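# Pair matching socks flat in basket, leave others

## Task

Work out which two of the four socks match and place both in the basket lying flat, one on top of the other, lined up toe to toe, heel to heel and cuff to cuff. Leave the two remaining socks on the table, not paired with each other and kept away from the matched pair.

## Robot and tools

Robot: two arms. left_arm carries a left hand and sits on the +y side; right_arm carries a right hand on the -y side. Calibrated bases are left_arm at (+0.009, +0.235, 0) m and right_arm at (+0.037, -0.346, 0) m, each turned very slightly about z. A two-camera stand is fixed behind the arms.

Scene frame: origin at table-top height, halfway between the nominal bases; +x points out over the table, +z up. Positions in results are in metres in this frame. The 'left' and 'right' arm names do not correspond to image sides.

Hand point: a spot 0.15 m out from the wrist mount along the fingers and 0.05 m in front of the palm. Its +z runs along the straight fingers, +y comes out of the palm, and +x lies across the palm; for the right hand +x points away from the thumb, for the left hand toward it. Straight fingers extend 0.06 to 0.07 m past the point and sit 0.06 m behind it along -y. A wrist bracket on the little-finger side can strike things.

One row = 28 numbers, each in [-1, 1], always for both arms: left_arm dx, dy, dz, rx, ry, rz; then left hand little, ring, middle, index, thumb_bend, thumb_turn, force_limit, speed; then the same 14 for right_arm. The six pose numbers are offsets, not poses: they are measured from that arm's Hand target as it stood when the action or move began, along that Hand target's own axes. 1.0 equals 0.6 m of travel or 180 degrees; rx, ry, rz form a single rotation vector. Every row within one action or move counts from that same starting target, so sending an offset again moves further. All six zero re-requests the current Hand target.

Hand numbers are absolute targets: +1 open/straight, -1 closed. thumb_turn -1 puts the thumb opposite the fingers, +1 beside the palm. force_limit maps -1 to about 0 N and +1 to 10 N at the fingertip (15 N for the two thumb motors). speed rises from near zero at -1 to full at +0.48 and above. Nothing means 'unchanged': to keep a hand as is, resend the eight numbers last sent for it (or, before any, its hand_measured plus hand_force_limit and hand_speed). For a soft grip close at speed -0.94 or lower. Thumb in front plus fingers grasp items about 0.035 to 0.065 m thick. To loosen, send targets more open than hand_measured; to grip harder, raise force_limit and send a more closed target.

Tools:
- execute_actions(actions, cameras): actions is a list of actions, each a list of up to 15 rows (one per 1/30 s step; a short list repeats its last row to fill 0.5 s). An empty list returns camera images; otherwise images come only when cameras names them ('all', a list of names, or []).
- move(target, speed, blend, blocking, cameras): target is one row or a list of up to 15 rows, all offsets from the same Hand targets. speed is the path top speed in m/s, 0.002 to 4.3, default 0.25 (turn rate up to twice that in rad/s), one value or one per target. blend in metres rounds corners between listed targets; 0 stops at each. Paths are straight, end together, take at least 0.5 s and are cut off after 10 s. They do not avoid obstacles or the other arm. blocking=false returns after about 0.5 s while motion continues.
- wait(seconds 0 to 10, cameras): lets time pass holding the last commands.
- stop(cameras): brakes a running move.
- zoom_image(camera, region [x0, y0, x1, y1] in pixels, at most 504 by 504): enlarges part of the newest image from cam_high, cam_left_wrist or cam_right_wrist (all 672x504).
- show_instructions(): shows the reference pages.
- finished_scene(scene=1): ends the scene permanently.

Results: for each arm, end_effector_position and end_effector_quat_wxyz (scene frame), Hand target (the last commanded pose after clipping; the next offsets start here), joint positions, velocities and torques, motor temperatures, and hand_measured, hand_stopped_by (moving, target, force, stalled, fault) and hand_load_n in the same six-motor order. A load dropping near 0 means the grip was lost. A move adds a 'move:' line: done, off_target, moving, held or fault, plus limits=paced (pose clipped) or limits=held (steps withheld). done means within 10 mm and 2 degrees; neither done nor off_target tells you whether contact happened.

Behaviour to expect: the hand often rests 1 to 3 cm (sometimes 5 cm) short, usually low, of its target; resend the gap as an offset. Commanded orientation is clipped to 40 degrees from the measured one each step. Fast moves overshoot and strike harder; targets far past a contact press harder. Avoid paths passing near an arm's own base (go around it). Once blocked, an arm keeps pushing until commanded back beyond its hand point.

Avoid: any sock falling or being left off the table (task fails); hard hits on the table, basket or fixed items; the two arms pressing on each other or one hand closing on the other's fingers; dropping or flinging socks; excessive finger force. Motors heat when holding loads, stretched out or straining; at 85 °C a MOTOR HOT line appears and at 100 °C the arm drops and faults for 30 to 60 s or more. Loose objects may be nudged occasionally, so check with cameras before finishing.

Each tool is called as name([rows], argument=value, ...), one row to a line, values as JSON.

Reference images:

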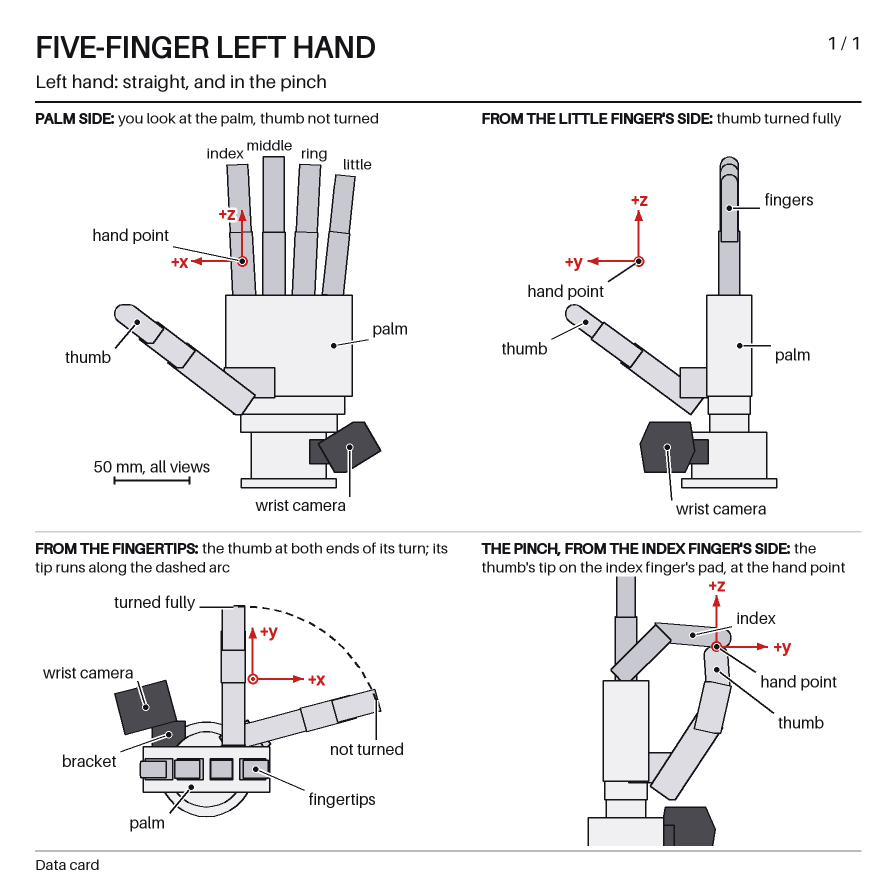

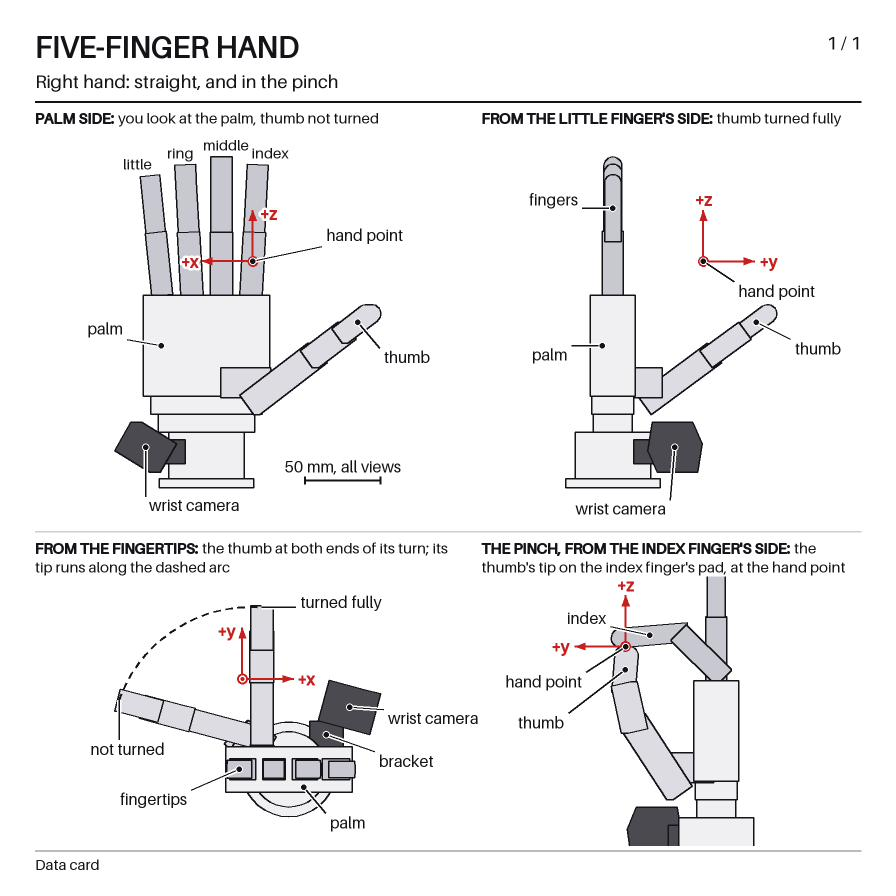

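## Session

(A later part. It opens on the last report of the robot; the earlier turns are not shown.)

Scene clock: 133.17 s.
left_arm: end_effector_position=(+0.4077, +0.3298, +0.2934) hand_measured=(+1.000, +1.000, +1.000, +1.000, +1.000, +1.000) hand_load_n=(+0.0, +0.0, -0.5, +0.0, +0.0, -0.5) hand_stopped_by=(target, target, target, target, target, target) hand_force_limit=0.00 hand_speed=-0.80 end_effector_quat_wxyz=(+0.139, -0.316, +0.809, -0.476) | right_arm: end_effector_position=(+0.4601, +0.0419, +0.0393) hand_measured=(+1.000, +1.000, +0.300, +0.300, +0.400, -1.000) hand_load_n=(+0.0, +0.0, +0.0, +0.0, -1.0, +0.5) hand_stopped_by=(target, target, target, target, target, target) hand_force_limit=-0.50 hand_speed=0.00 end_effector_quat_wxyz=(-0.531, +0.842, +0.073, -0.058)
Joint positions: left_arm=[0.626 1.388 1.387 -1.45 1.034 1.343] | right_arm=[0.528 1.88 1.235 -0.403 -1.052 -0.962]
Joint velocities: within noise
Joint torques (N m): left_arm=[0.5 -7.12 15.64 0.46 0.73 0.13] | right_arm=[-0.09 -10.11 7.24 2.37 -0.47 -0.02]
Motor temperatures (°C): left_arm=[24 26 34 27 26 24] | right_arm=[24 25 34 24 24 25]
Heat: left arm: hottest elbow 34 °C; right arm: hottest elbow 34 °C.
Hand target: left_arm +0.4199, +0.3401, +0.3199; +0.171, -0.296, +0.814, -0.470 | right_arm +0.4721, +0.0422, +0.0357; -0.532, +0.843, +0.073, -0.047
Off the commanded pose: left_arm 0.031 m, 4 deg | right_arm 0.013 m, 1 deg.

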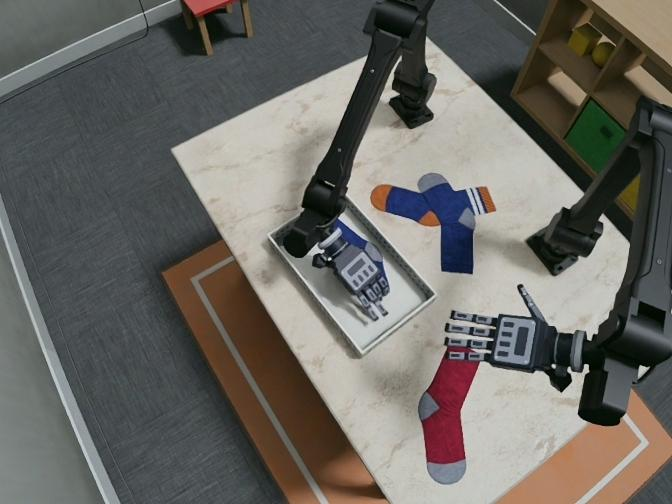

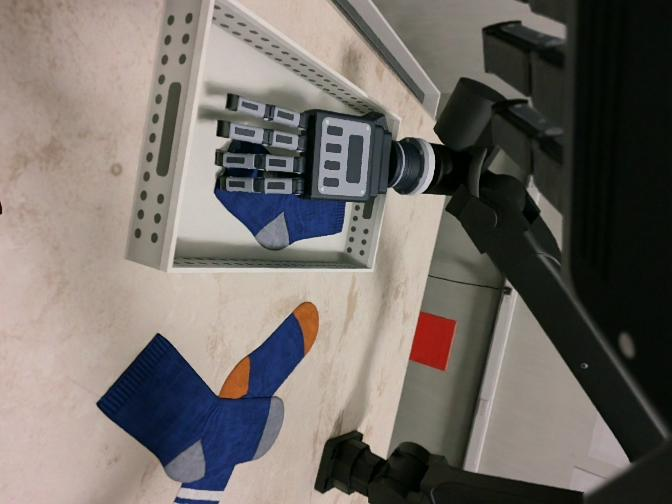

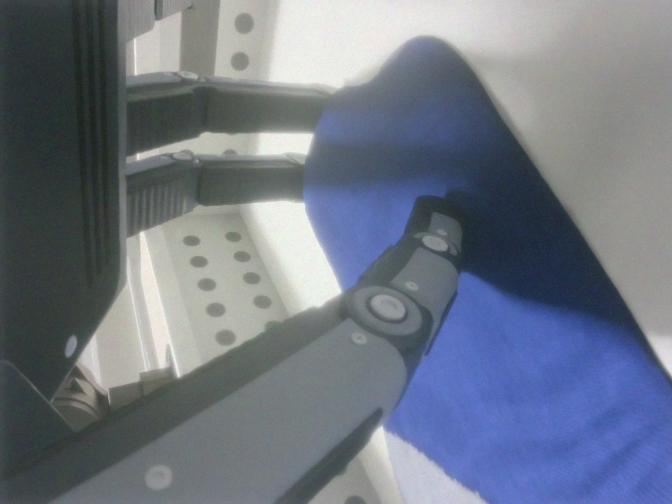

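move([
  [0,0,0,0,0,0,1,1,1,1,1,1,0,-0.8,0,0.0271,0.0129,-0.0167,0,0,1,1,0.3,0.3,0.4,-1,-0.5,0.0],
  [0,0,0,0,0,0,1,1,1,1,1,1,0,-0.8,0,0.0271,0.0129,-0.0167,0,0,1,1,-0.4,-0.4,0.1,-1,0.2,-0.7],
], speed=0.06, cameras=["cam_right_wrist"])

Scene clock: 135.07 s.
left_arm: end_effector_position=(+0.4077, +0.3298, +0.2934) hand_measured=(+1.000, +1.000, +1.000, +1.000, +1.000, +1.000) hand_load_n=(+0.0, +0.0, +0.0, +0.0, +0.0, +0.0) hand_stopped_by=(target, target, target, target, target, target) hand_force_limit=0.00 hand_speed=-0.80 end_effector_quat_wxyz=(+0.139, -0.316, +0.809, -0.476) | right_arm: end_effector_position=(+0.4663, +0.0430, +0.0357) hand_measured=(+1.000, +1.000, -0.236, -0.246, +0.110, -1.000) hand_load_n=(+0.0, +0.0, +10.5, +7.5, +9.5, +0.5) hand_stopped_by=(target, target, force, force, force, target) hand_force_limit=0.20 hand_speed=-0.70 end_effector_quat_wxyz=(-0.520, +0.849, +0.076, -0.045)
Joint positions: left_arm=[0.626 1.388 1.387 -1.45 1.034 1.343] | right_arm=[0.533 1.884 1.244 -0.403 -1.017 -0.973]
Joint torques (N m): left_arm=[-0.15 -8 15.56 0.44 0.72 0.15] | right_arm=[0.79 -8.7 7.01 1.25 0.14 -0.18]
Heat: left arm: hottest elbow 34 °C; right arm: hottest elbow 34 °C.
Hand target: left_arm +0.4199, +0.3401, +0.3199; +0.171, -0.296, +0.814, -0.470 | right_arm +0.4722, +0.0422, +0.0178; -0.509, +0.856, +0.075, -0.044
Off the commanded pose: left_arm 0.031 m, 4 deg | right_arm 0.019 m, 1 deg.
move: off_target (left_arm, right_arm); target 2's new numbers were sent with right_arm's hand 0.021 m and 2 deg from that target
Images, in order (width x height): cam_right_wrist 672x504.

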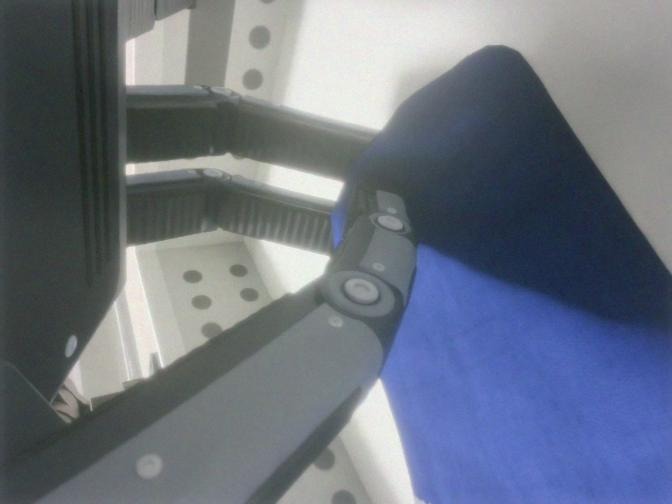

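move(target=[0,0,0,0,0,0,1,1,1,1,1,1,0,-0.8,0,0,0,0,0,0,1,1,-0.4,-0.42,0.0,-1,0.5,-0.7], speed=0.06, cameras=["cam_right_wrist"])

move(target=[0,0,0,0,0,0,1,1,1,1,1,1,0,-0.8,0,-0.09,-0.043,0,0,0,1,1,-0.4,-0.42,0.0,-1,0.5,-0.7], speed=0.06, cameras=["cam_right_wrist", "cam_left_wrist"])

Scene clock: 135.70 s.
left_arm: end_effector_position=(+0.4077, +0.3298, +0.2934) hand_measured=(+1.000, +1.000, +1.000, +1.000, +1.000, +1.000) hand_load_n=(+0.0, +0.0, +0.0, +0.0, +0.0, -0.5) hand_stopped_by=(target, target, target, target, target, target) hand_force_limit=0.00 hand_speed=-0.80 end_effector_quat_wxyz=(+0.139, -0.316, +0.809, -0.476) | right_arm: end_effector_position=(+0.4663, +0.0430, +0.0357) hand_measured=(+1.000, +1.000, -0.236, -0.264, +0.106, -1.000) hand_load_n=(+0.0, +0.0, +10.5, +11.5, +11.0, -0.5) hand_stopped_by=(target, target, force, force, force, target) hand_force_limit=0.50 hand_speed=-0.70 end_effector_quat_wxyz=(-0.520, +0.849, +0.076, -0.045)
Joint positions: left_arm=[0.626 1.388 1.387 -1.45 1.034 1.343] | right_arm=[0.533 1.884 1.244 -0.403 -1.017 -0.973]
Joint torques (N m): left_arm=[0.15 -7.71 15.47 0.38 0.71 0.15] | right_arm=[0.73 -8.29 7.15 1.18 0.14 -0.18]
Heat: left arm: hottest elbow 34 °C; right arm: hottest elbow 34 °C.
Hand target: left_arm +0.4199, +0.3401, +0.3199; +0.171, -0.296, +0.814, -0.470 | right_arm +0.4722, +0.0422, +0.0178; -0.509, +0.856, +0.075, -0.044
Off the commanded pose: left_arm 0.031 m, 4 deg | right_arm 0.019 m, 1 deg.
move: off_target (left_arm, right_arm)
Images, in order (width x height): cam_right_wrist 672x504.

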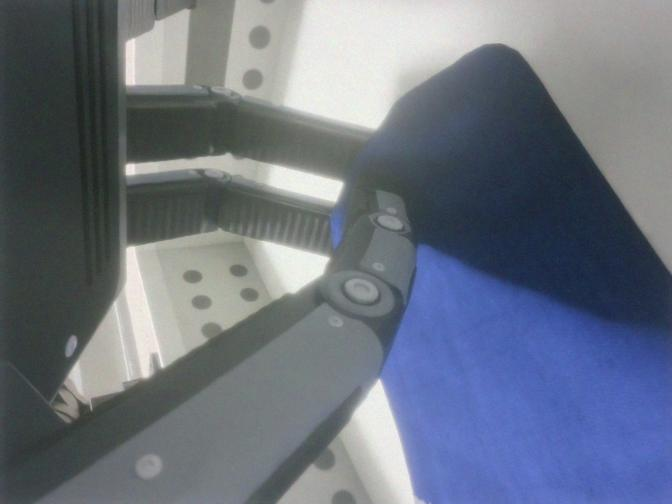

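Scene clock: 137.13 s.
left_arm: end_effector_position=(+0.4077, +0.3298, +0.2934) hand_measured=(+1.000, +1.000, +1.000, +1.000, +1.000, +1.000) hand_load_n=(+0.0, +0.0, +0.0, +0.0, +0.0, +0.0) hand_stopped_by=(target, target, target, target, target, target) hand_force_limit=0.00 hand_speed=-0.80 end_effector_quat_wxyz=(+0.139, -0.316, +0.809, -0.476) | right_arm: end_effector_position=(+0.4568, +0.0347, +0.0523) hand_measured=(+1.000, +1.000, -0.236, -0.264, +0.106, -1.000) hand_load_n=(+0.0, +0.0, +11.0, +11.5, +11.0, -0.5) hand_stopped_by=(target, target, force, force, force, target) hand_force_limit=0.50 hand_speed=-0.70 end_effector_quat_wxyz=(-0.502, +0.861, +0.059, -0.065)
Joint positions: left_arm=[0.626 1.388 1.387 -1.45 1.034 1.343] | right_arm=[0.533 1.85 1.262 -0.521 -0.994 -0.974]
Joint torques (N m): left_arm=[0.03 -7.41 15.51 0.49 0.72 0.12] | right_arm=[1.2 -11.99 9.85 0.59 -0.68 -0.09]
Heat: left arm: hottest elbow 34 °C; right arm: hottest elbow 34 °C.
Hand target: left_arm +0.4199, +0.3401, +0.3199; +0.171, -0.296, +0.814, -0.470 | right_arm +0.4715, +0.0452, +0.0774; -0.509, +0.856, +0.075, -0.045
Off the commanded pose: left_arm 0.031 m, 4 deg | right_arm 0.031 m, 3 deg.
move: off_target (left_arm, right_arm)
Images, in order (width x height): cam_left_wrist 672x504, cam_right_wrist 672x504.

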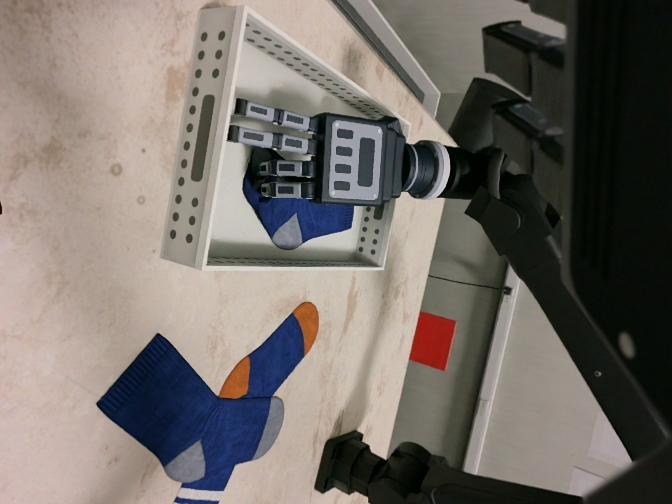

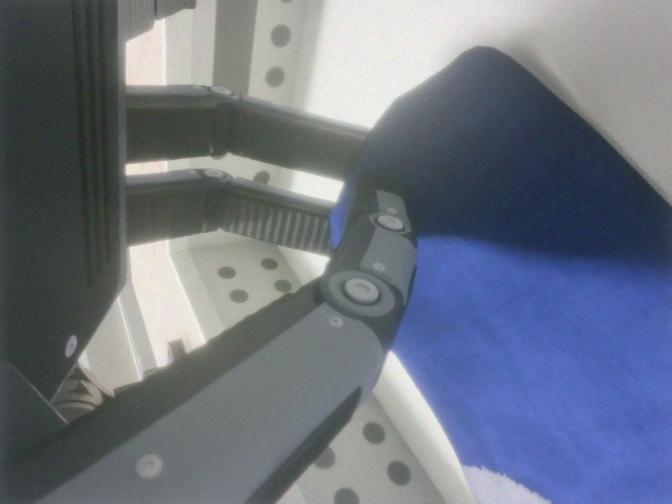

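execute_actions(actions=[], cameras=["cam_high"])

zoom_image(camera="cam_high", region=[250, 170, 450, 370])

Scene clock: 137.37 s.
left_arm: end_effector_position=(+0.4077, +0.3298, +0.2934) hand_measured=(+1.000, +1.000, +1.000, +1.000, +1.000, +1.000) hand_load_n=(+0.0, +0.0, +0.0, +0.0, +0.0, +0.0) hand_stopped_by=(target, target, target, target, target, target) hand_force_limit=0.00 hand_speed=-0.80 end_effector_quat_wxyz=(+0.139, -0.316, +0.809, -0.476) | right_arm: end_effector_position=(+0.4568, +0.0347, +0.0523) hand_measured=(+1.000, +1.000, -0.236, -0.264, +0.106, -1.000) hand_load_n=(+0.0, +0.0, +10.5, +11.0, +11.0, +0.0) hand_stopped_by=(target, target, force, force, force, target) hand_force_limit=0.50 hand_speed=-0.70 end_effector_quat_wxyz=(-0.502, +0.861, +0.059, -0.065)
Joint positions: left_arm=[0.626 1.388 1.387 -1.45 1.034 1.343] | right_arm=[0.533 1.85 1.262 -0.521 -0.994 -0.974]
Joint velocities: within noise
Joint torques (N m): left_arm=[0.26 -7.36 15.61 0.44 0.7 0.14] | right_arm=[1.44 -11.63 9.68 0.68 -0.7 -0.06]
Motor temperatures (°C): left_arm=[24 26 34 27 26 24] | right_arm=[24 25 34 24 24 25]
Heat: left arm: hottest elbow 34 °C; right arm: hottest elbow 34 °C.
Hand target: left_arm +0.4199, +0.3401, +0.3199; +0.171, -0.296, +0.814, -0.470 | right_arm +0.4715, +0.0452, +0.0774; -0.509, +0.856, +0.075, -0.045
Off the commanded pose: left_arm 0.031 m, 4 deg | right_arm 0.031 m, 3 deg.
Images, in order (width x height): cam_high 672x504.

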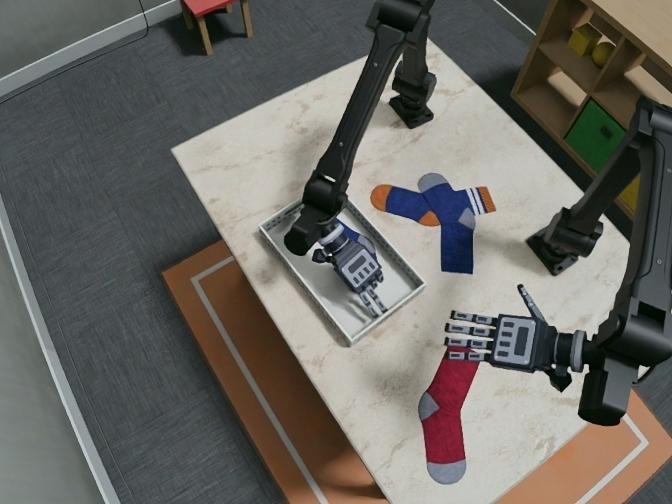

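Scaled by 2.520.

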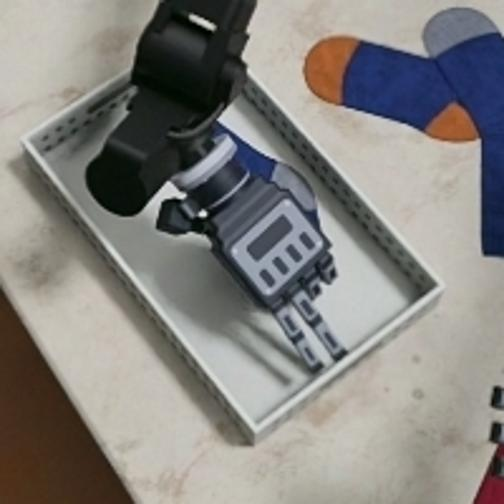

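move(target=[0,0,0,0,0,0,1,1,1,1,1,1,0,-0.8,0,-0.075,-0.036,0,0,0,1,1,-0.4,-0.42,0.0,-1,0.5,-0.7], speed=0.08, cameras=["cam_right_wrist", "cam_left_wrist"])

zoom_image(camera="cam_left_wrist", region=[160, 60, 420, 280])

Scene clock: 138.87 s.
left_arm: end_effector_position=(+0.4077, +0.3298, +0.2934) hand_measured=(+1.000, +1.000, +1.000, +1.000, +1.000, +1.000) hand_load_n=(+0.0, +0.0, +0.0, +0.0, +0.0, +0.0) hand_stopped_by=(target, target, target, target, target, target) hand_force_limit=0.00 hand_speed=-0.80 end_effector_quat_wxyz=(+0.139, -0.316, +0.809, -0.476) | right_arm: end_effector_position=(+0.4596, +0.0368, +0.1012) hand_measured=(+1.000, +1.000, -0.236, -0.264, +0.106, -1.000) hand_load_n=(+0.0, +0.0, +10.5, +11.5, +11.0, -0.5) hand_stopped_by=(target, target, force, force, force, target) hand_force_limit=0.50 hand_speed=-0.70 end_effector_quat_wxyz=(-0.502, +0.860, +0.060, -0.062)
Joint positions: left_arm=[0.626 1.388 1.387 -1.45 1.034 1.343] | right_arm=[0.535 1.79 1.323 -0.635 -0.992 -0.974]
Joint torques (N m): left_arm=[-0.09 -7.47 15.61 0.44 0.71 0.14] | right_arm=[1.26 -11.4 10.25 0.5 -0.69 -0.02]
Heat: left arm: hottest elbow 34 °C; right arm: hottest elbow 34 °C.
Hand target: left_arm +0.4199, +0.3401, +0.3199; +0.171, -0.296, +0.814, -0.470 | right_arm +0.4711, +0.0477, +0.1273; -0.509, +0.856, +0.075, -0.045
Off the commanded pose: left_arm 0.031 m, 4 deg | right_arm 0.030 m, 3 deg.
move: off_target (left_arm, right_arm)
Images, in order (width x height): cam_left_wrist 672x504, cam_right_wrist 672x504.

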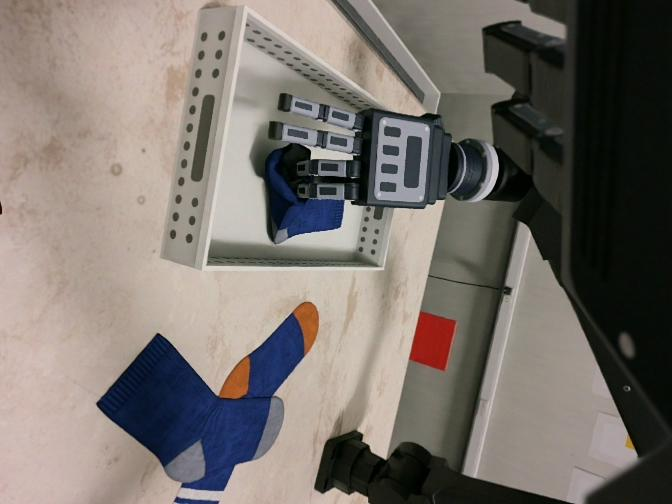

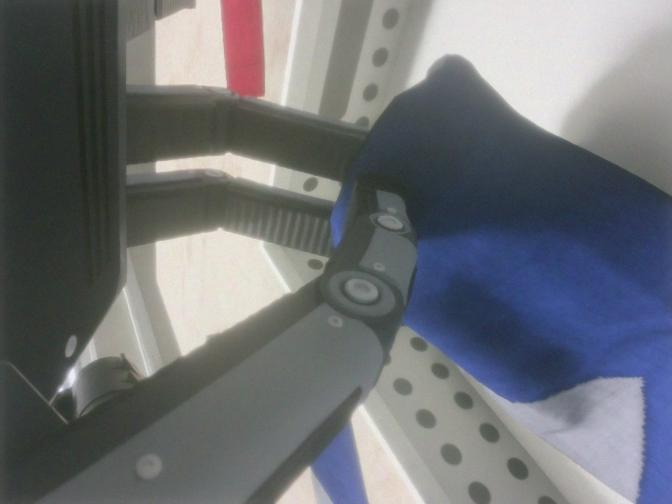

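Scaled by 1.938.

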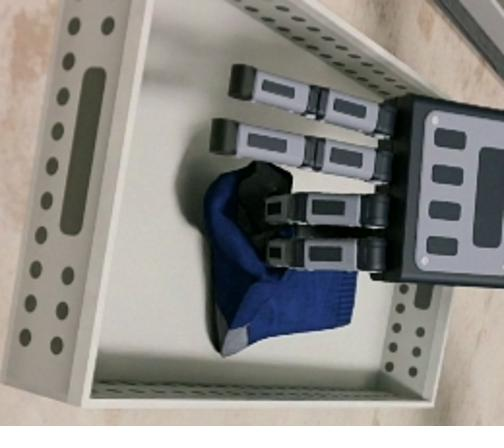

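move(target=[0,0,0,0,0,0,1,1,1,1,1,1,0,-0.8,0,-0.27,-0.13,0,0,0,1,1,-0.4,-0.42,0.0,-1,0.5,-0.7], speed=0.15, cameras=["cam_right_wrist", "cam_left_wrist", "cam_high"])

zoom_image(camera="cam_left_wrist", region=[200, 60, 500, 300])

Scene clock: 140.77 s.
left_arm: end_effector_position=(+0.4077, +0.3298, +0.2934) hand_measured=(+1.000, +1.000, +1.000, +1.000, +1.000, +1.000) hand_load_n=(+0.5, +0.0, +0.0, +0.0, +0.0, +0.0) hand_stopped_by=(target, target, target, target, target, target) hand_force_limit=0.00 hand_speed=-0.80 end_effector_quat_wxyz=(+0.139, -0.316, +0.809, -0.476) | right_arm: end_effector_position=(+0.4678, +0.0486, +0.2795) hand_measured=(+1.000, +1.000, -0.236, -0.264, +0.106, -1.000) hand_load_n=(+0.0, +0.0, +10.5, +11.5, +11.0, -0.5) hand_stopped_by=(target, target, force, force, force, target) hand_force_limit=0.50 hand_speed=-0.70 end_effector_quat_wxyz=(-0.502, +0.860, +0.063, -0.059)
Joint positions: left_arm=[0.626 1.388 1.387 -1.45 1.034 1.343] | right_arm=[0.548 1.705 1.69 -1.066 -0.985 -0.958]
Joint torques (N m): left_arm=[0.26 -7.59 15.51 0.31 0.74 0.15] | right_arm=[1.44 -11.11 11.37 0.51 -0.68 0.08]
Heat: left arm: hottest elbow 34 °C; right arm: hottest elbow 34 °C.
Hand target: left_arm +0.4199, +0.3401, +0.3199; +0.171, -0.296, +0.814, -0.470 | right_arm +0.4696, +0.0563, +0.3070; -0.509, +0.856, +0.075, -0.045
Off the commanded pose: left_arm 0.031 m, 4 deg | right_arm 0.029 m, 2 deg.
move: off_target (left_arm, right_arm)

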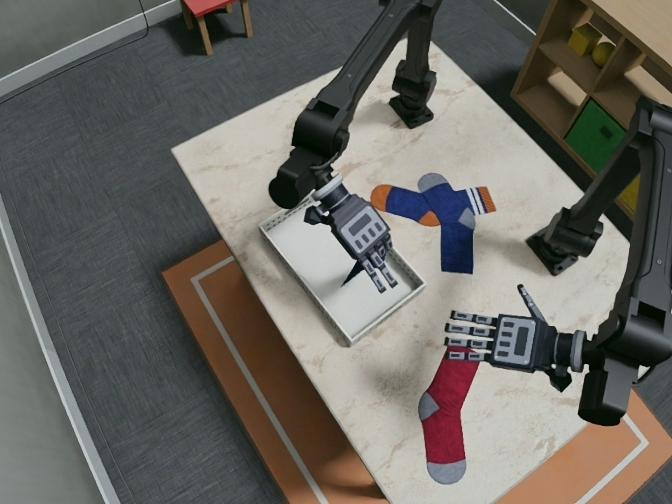

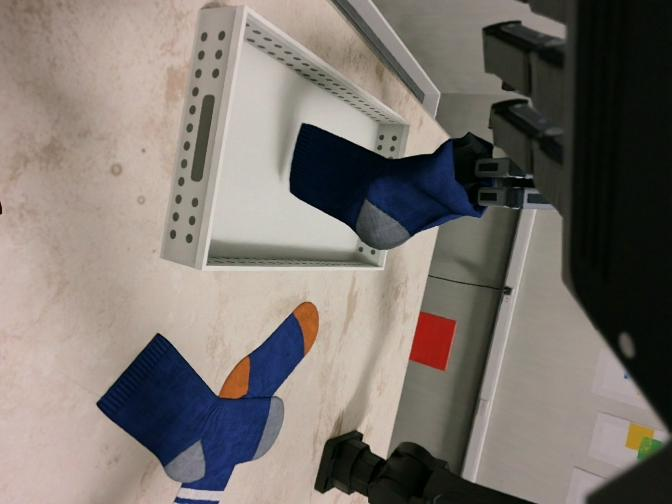

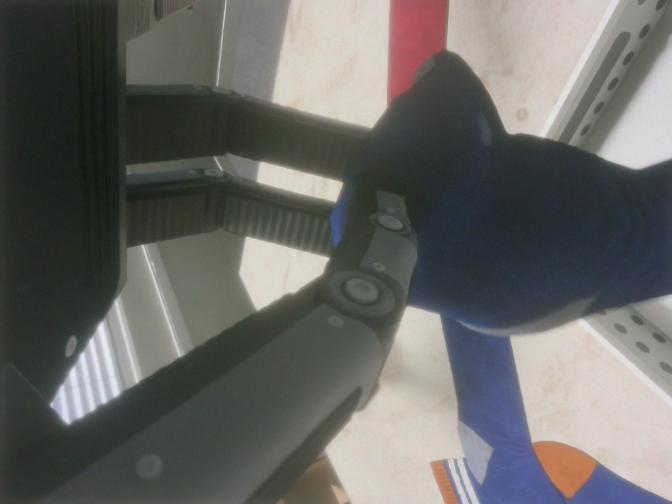

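Scaled by 1.680.

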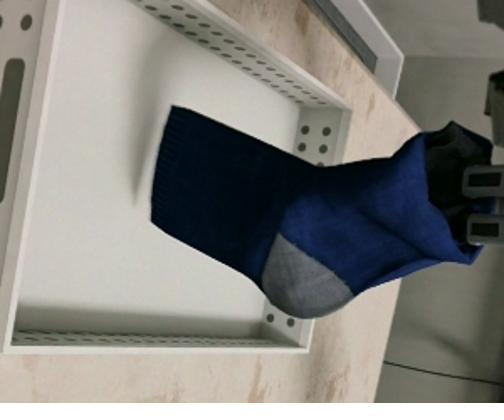

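move([
  [0,0,0,0,0,0,1,1,1,1,1,1,0,-0.8,-0.0152,0.131,-0.3041,0,0,0,-0.3,-0.3,-0.4,-0.42,0.0,-1,0.5,-0.7],
  [0,0,0,0,0,0,1,1,1,1,1,1,0,-0.8,-0.0152,0.1895,-0.2723,0,0,0,-0.3,-0.3,-0.4,-0.42,0.0,-1,0.5,-0.7],
  [0,0,0,0,0,0,1,1,1,1,1,1,0,-0.8,-0.0076,0.1305,-0.146,0,0,0,-0.3,-0.3,-0.4,-0.42,0.0,-1,0.5,-0.7],
  [0,0,0,0,0,0,1,1,1,1,1,1,0,-0.8,-0.0015,0.1372,-0.0048,0,0,0,-0.3,-0.3,-0.4,-0.42,0.0,-1,0.5,-0.7],
  [0,0,0,0,0,0,1,1,1,1,1,1,0,-0.8,0.004,0.19,0.1287,0,0,0,-0.3,-0.3,-0.4,-0.42,0.0,-1,0.5,-0.7],
  [0,0,0,0,0,0,1,1,1,1,1,1,0,-0.8,0.0062,0.258,0.2133,0,0,0,-0.3,-0.3,-0.4,-0.42,0.0,-1,0.5,-0.7],
  [0,0,0,0,0,0,1,1,1,1,1,1,0,-0.8,0.0068,0.308,0.2538,0,0,0,-0.3,-0.3,-0.4,-0.42,0.0,-1,0.5,-0.7],
], speed=[0.25,0.1,0.15,0.15,0.15,0.12,0.1], blend=[0.02,0,0.02,0.02,0.02,0.02,0], cameras=["cam_left_wrist","cam_high"])

Scene clock: 147.27 s.
left_arm: end_effector_position=(+0.4077, +0.3298, +0.2934) hand_measured=(+1.000, +1.000, +1.000, +1.000, +1.000, +1.000) hand_load_n=(+0.0, +0.0, +0.0, +0.0, +0.0, +0.0) hand_stopped_by=(target, target, target, target, target, target) hand_force_limit=0.00 hand_speed=-0.80 end_effector_quat_wxyz=(+0.139, -0.316, +0.809, -0.476) | right_arm: end_effector_position=(+0.4649, +0.0947, +0.0688) hand_measured=(-0.300, -0.300, -0.236, -0.264, +0.106, -1.000) hand_load_n=(+0.0, +0.0, +10.5, +11.5, +11.0, -0.5) hand_stopped_by=(target, target, force, force, force, target) hand_force_limit=0.50 hand_speed=-0.70 end_effector_quat_wxyz=(-0.505, +0.859, +0.071, -0.050)
Joint positions: left_arm=[0.626 1.388 1.387 -1.45 1.034 1.343] | right_arm=[0.622 1.885 1.354 -0.442 -0.944 -0.856]
Joint torques (N m): left_arm=[0.38 -7.36 15.51 0.36 0.68 0.1] | right_arm=[1.26 -11.58 6.9 2.24 -0.62 0.11]
Heat: left arm: hottest elbow 35 °C; right arm: hottest elbow 34 °C.
Hand target: left_arm +0.4199, +0.3401, +0.3199; +0.171, -0.296, +0.814, -0.470 | right_arm +0.4656, +0.1020, +0.0717; -0.509, +0.856, +0.075, -0.045
Off the commanded pose: left_arm 0.031 m, 4 deg | right_arm 0.008 m, 1 deg.
move: off_target (left_arm); blend cut to 0.0193 m at target 6
Images, in order (width x height): cam_high 672x504, cam_left_wrist 672x504.

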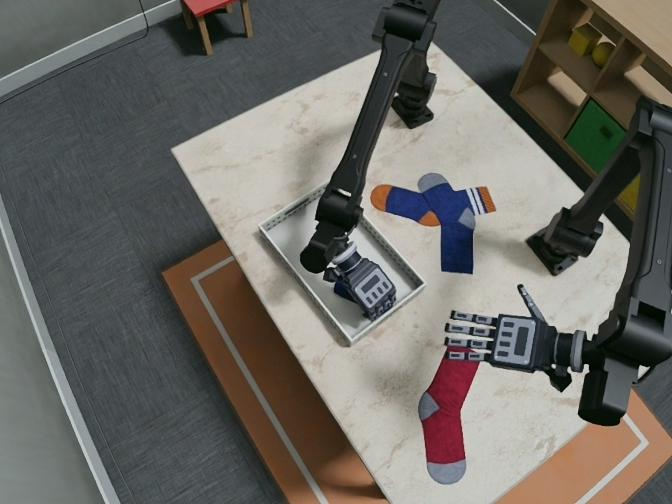

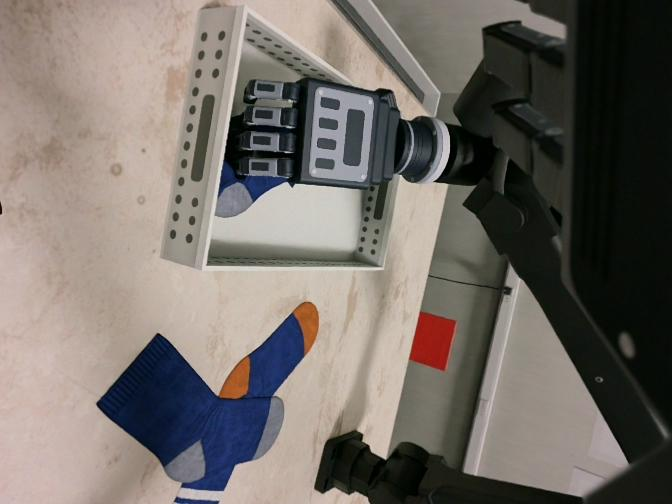

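zoom_image(camera="cam_left_wrist", region=[190, 60, 420, 280])

zoom_image(camera="cam_high", region=[250, 170, 450, 370])

Scaled by 2.191.

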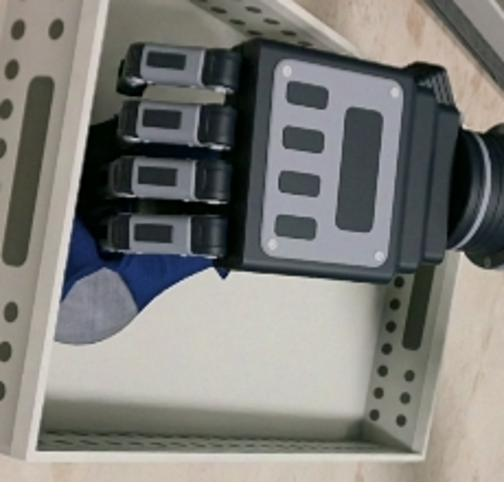

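Scaled by 2.520.

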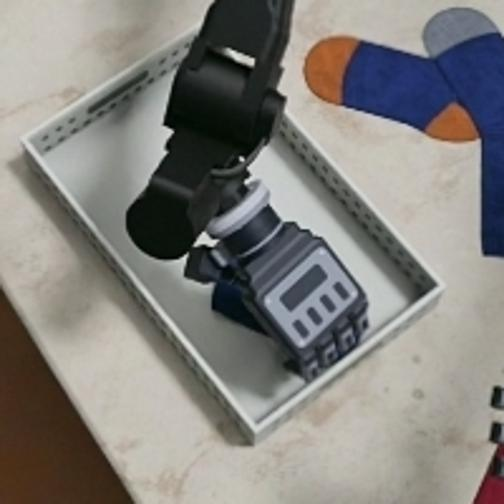

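move([
  [0,0,0,0,0,0,1,1,1,1,1,1,0,-0.8,0,-0.29,-0.16,0,0,0,-0.3,-0.3,-0.4,-0.42,0.0,-1,0.5,-0.7],
], speed=[0.2], cameras=["cam_left_wrist","cam_high"])

Scene clock: 154.03 s.
left_arm: end_effector_position=(+0.4077, +0.3298, +0.2934) hand_measured=(+1.000, +1.000, +1.000, +1.000, +1.000, +1.000) hand_load_n=(+0.0, +0.0, +0.0, +0.0, +0.0, +0.0) hand_stopped_by=(target, target, target, target, target, target) hand_force_limit=0.00 hand_speed=-0.80 end_effector_quat_wxyz=(+0.139, -0.316, +0.809, -0.476) | right_arm: end_effector_position=(+0.4616, +0.0929, +0.2424) hand_measured=(-0.300, -0.300, -0.236, -0.264, +0.106, -1.000) hand_load_n=(+0.0, +0.0, +10.5, +11.5, +11.0, -0.5) hand_stopped_by=(target, target, force, force, force, target) hand_force_limit=0.50 hand_speed=-0.70 end_effector_quat_wxyz=(-0.500, +0.861, +0.063, -0.060)
Joint positions: left_arm=[0.626 1.388 1.387 -1.45 1.034 1.343] | right_arm=[0.622 1.745 1.639 -0.89 -0.944 -0.851]
Joint torques (N m): left_arm=[0.21 -7.06 15.58 0.43 0.72 0.17] | right_arm=[1.61 -11.87 11.52 0.84 -0.68 0.03]
Heat: left arm: hottest elbow 35 °C; right arm: hottest elbow 34 °C.
Hand target: left_arm +0.4199, +0.3401, +0.3199; +0.171, -0.296, +0.814, -0.470 | right_arm +0.4659, +0.1007, +0.2707; -0.509, +0.856, +0.075, -0.044
Off the commanded pose: left_arm 0.031 m, 4 deg | right_arm 0.029 m, 2 deg.
move: off_target (left_arm, right_arm)
Images, in order (width x height): cam_high 672x504, cam_left_wrist 672x504.

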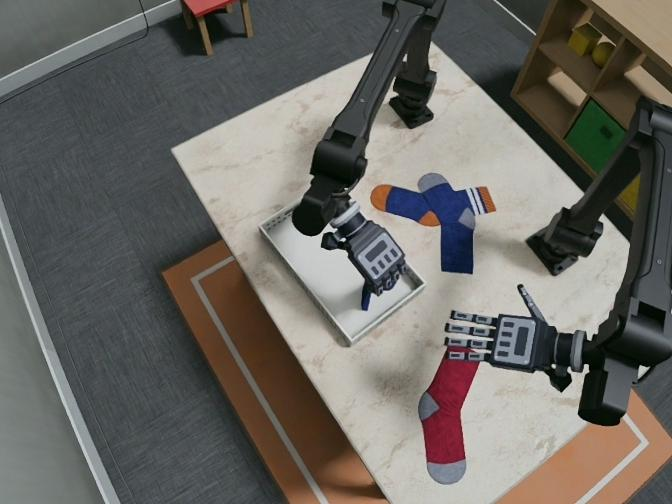

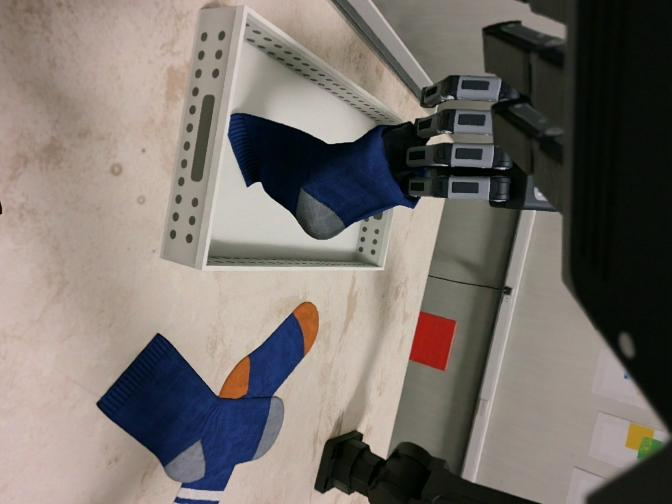

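move([
  [0,0,0,0,0,0,1,1,1,1,1,1,0,-0.8,-0.0455,0.1912,-0.4188,0,0,0,-0.3,-0.3,-0.4,-0.42,0.0,-1,0.5,-0.7],
  [0,0,0,0,0,0,1,1,1,1,1,1,0,-0.8,-0.0369,0.2542,-0.3286,0,0,0,-0.3,-0.3,-0.4,-0.42,0.0,-1,0.5,-0.7],
  [0,0,0,0,0,0,1,1,1,1,1,1,0,-0.8,-0.0345,0.22,-0.2339,0,0,0,-0.3,-0.3,-0.4,-0.42,0.0,-1,0.5,-0.7],
  [0,0,0,0,0,0,1,1,1,1,1,1,0,-0.8,-0.0277,0.2233,-0.1006,0,0,0,-0.3,-0.3,-0.4,-0.42,0.0,-1,0.5,-0.7],
  [0,0,0,0,0,0,1,1,1,1,1,1,0,-0.8,-0.0228,0.272,0.0231,0,0,0,-0.3,-0.3,-0.4,-0.42,0.0,-1,0.5,-0.7],
  [0,0,0,0,0,0,1,1,1,1,1,1,0,-0.8,-0.021,0.3283,0.0976,0,0,0,-0.3,-0.3,-0.4,-0.42,0.0,-1,0.5,-0.7],
  [0,0,0,0,0,0,1,1,1,1,1,1,0,-0.8,-0.0205,0.349,0.1223,0,0,0,-0.3,-0.3,-0.4,-0.42,0.0,-1,0.5,-0.7],
], speed=[0.25,0.1,0.15,0.15,0.15,0.12,0.1], blend=[0,0.01,0.02,0.02,0.02,0.01,0], cameras=["cam_left_wrist","cam_high","cam_right_wrist"])

zoom_image(camera="cam_left_wrist", region=[190, 60, 420, 280])

Scene clock: 159.83 s.
left_arm: end_effector_position=(+0.4077, +0.3298, +0.2934) hand_measured=(+1.000, +1.000, +1.000, +1.000, +1.000, +1.000) hand_load_n=(+0.0, +0.0, +0.0, +0.0, +0.0, +0.0) hand_stopped_by=(target, target, target, target, target, target) hand_force_limit=0.00 hand_speed=-0.80 end_effector_quat_wxyz=(+0.139, -0.316, +0.809, -0.476) | right_arm: end_effector_position=(+0.4583, +0.0576, +0.0491) hand_measured=(-0.300, -0.300, -0.236, -0.264, +0.106, -1.000) hand_load_n=(+0.0, +0.0, +10.5, +11.5, +11.5, -0.5) hand_stopped_by=(target, target, force, force, force, target) hand_force_limit=0.50 hand_speed=-0.70 end_effector_quat_wxyz=(-0.506, +0.858, +0.071, -0.050)
Joint positions: left_arm=[0.626 1.388 1.387 -1.45 1.034 1.343] | right_arm=[0.57 1.863 1.266 -0.437 -0.974 -0.932]
Joint torques (N m): left_arm=[-0.38 -7.71 15.76 0.38 0.71 0.13] | right_arm=[1.55 -10.05 6.79 2.25 -0.64 0.05]
Heat: left arm: hottest elbow 35 °C; right arm: hottest elbow 34 °C.
Hand target: left_arm +0.4199, +0.3401, +0.3199; +0.171, -0.296, +0.814, -0.470 | right_arm +0.4600, +0.0635, +0.0514; -0.509, +0.856, +0.075, -0.045
Off the commanded pose: left_arm 0.031 m, 4 deg | right_arm 0.007 m, 1 deg.
move: off_target (left_arm); blend cut to 0.0097 m at target 6

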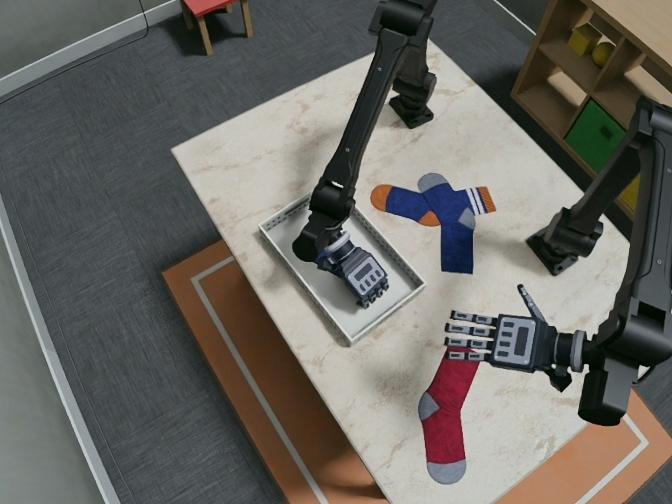

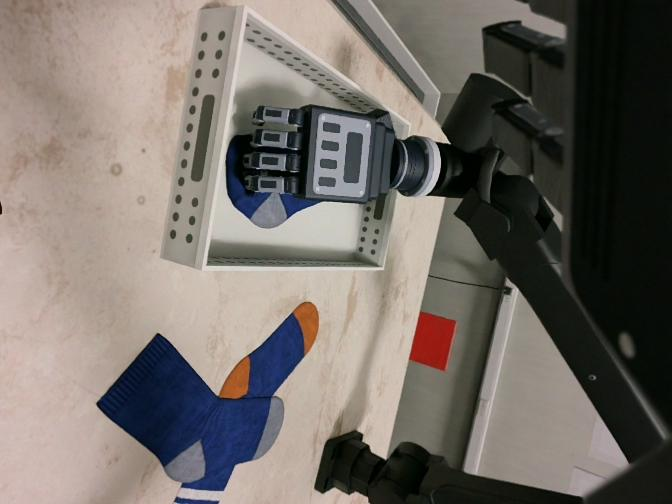

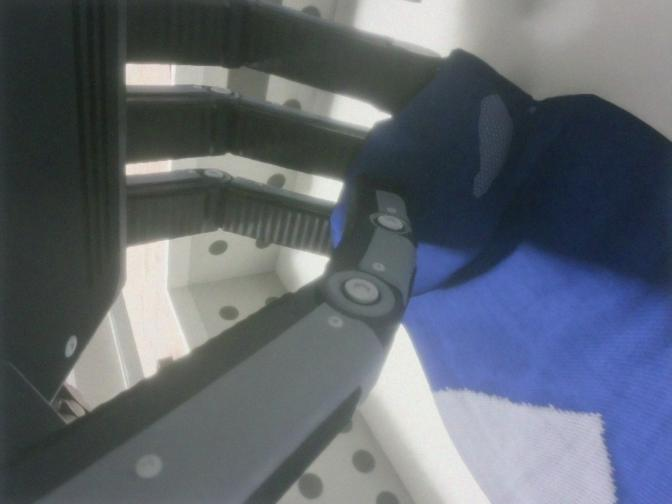

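Scaled by 2.191.

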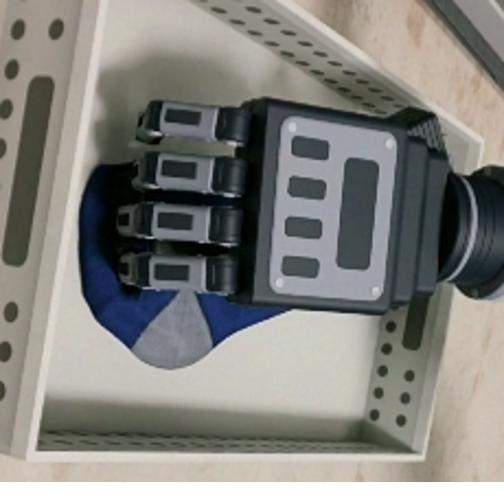

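move([
  [0,0,0,0,0,0,1,1,1,1,1,1,0,-0.8,0.0037,-0.0455,0.042,0,0,0,-0.3,-0.3,-0.4,-0.42,0.0,-1,0.5,-0.7],
  [0,0,0,0,0,0,1,1,1,1,1,1,0,-0.8,0.0037,-0.0163,0.0578,0,0,0,-0.3,-0.3,-0.4,-0.42,0.0,-1,0.5,-0.7],
  [0,0,0,0,0,0,1,1,1,1,1,1,0,-0.8,0.0037,-0.0163,0.0578,0,0,0,-0.3,-0.3,-0.05,-0.05,0.4,-1,0.5,-0.3],
], speed=[0.1,0.06,0.06], blend=[0.005,0,0], cameras=["cam_left_wrist","cam_right_wrist"])

zoom_image(camera="cam_left_wrist", region=[190, 60, 420, 280])

Scene clock: 161.90 s.
left_arm: end_effector_position=(+0.4077, +0.3298, +0.2934) hand_measured=(+1.000, +1.000, +1.000, +1.000, +1.000, +1.000) hand_load_n=(+0.0, +0.0, +0.0, +0.0, +0.0, +0.0) hand_stopped_by=(target, target, target, target, target, target) hand_force_limit=0.00 hand_speed=-0.80 end_effector_quat_wxyz=(+0.139, -0.316, +0.809, -0.476) | right_arm: end_effector_position=(+0.4453, +0.0915, +0.0421) hand_measured=(-0.300, -0.300, -0.050, -0.050, +0.400, -1.000) hand_load_n=(+0.0, +0.0, -0.5, +0.0, +0.0, +0.0) hand_stopped_by=(target, target, target, target, target, target) hand_force_limit=0.50 hand_speed=-0.30 end_effector_quat_wxyz=(-0.507, +0.857, +0.072, -0.055)
Joint positions: left_arm=[0.626 1.388 1.387 -1.45 1.034 1.343] | right_arm=[0.633 1.887 1.271 -0.351 -0.948 -0.844]
Joint torques (N m): left_arm=[-0.38 -7.59 15.66 0.4 0.76 0.14] | right_arm=[0.91 -9.93 8.35 2.02 -0.37 0.03]
Heat: left arm: hottest elbow 35 °C; right arm: hottest elbow 34 °C.
Hand target: left_arm +0.4199, +0.3401, +0.3199; +0.171, -0.296, +0.814, -0.470 | right_arm +0.4560, +0.0986, +0.0435; -0.509, +0.856, +0.075, -0.045
Off the commanded pose: left_arm 0.031 m, 4 deg | right_arm 0.013 m, 1 deg.
move: off_target (left_arm, right_arm); target 3's new numbers were sent with right_arm's hand 0.017 m and 2 deg from that target
Images, in order (width x height): cam_left_wrist 672x504, cam_right_wrist 672x504.

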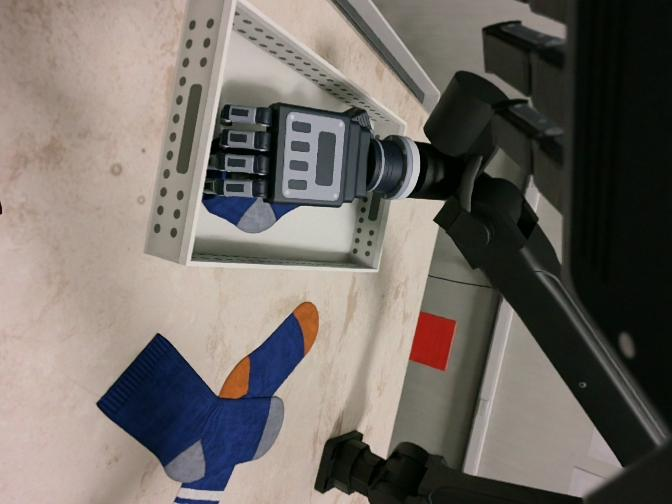

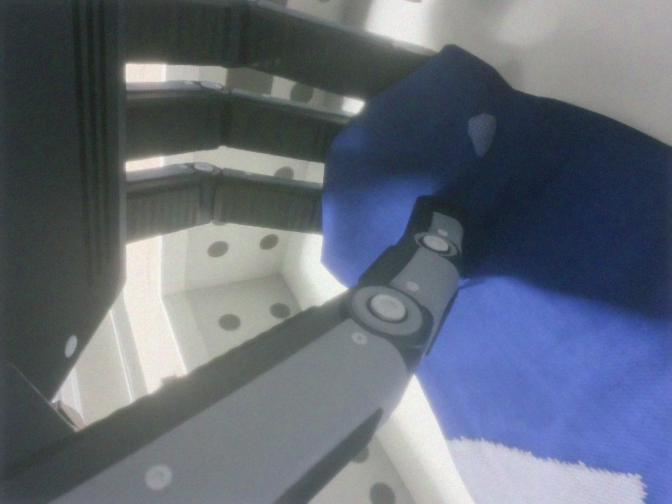

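Scaled by 2.191.

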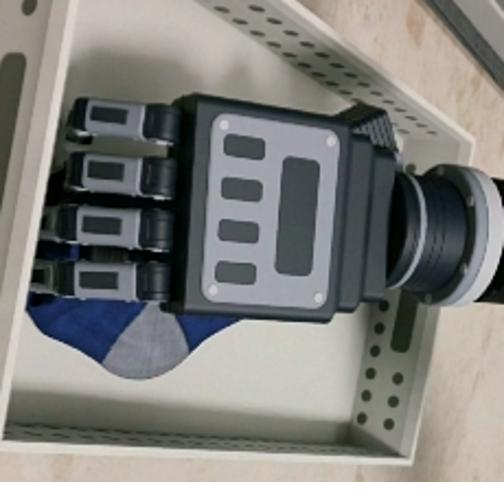

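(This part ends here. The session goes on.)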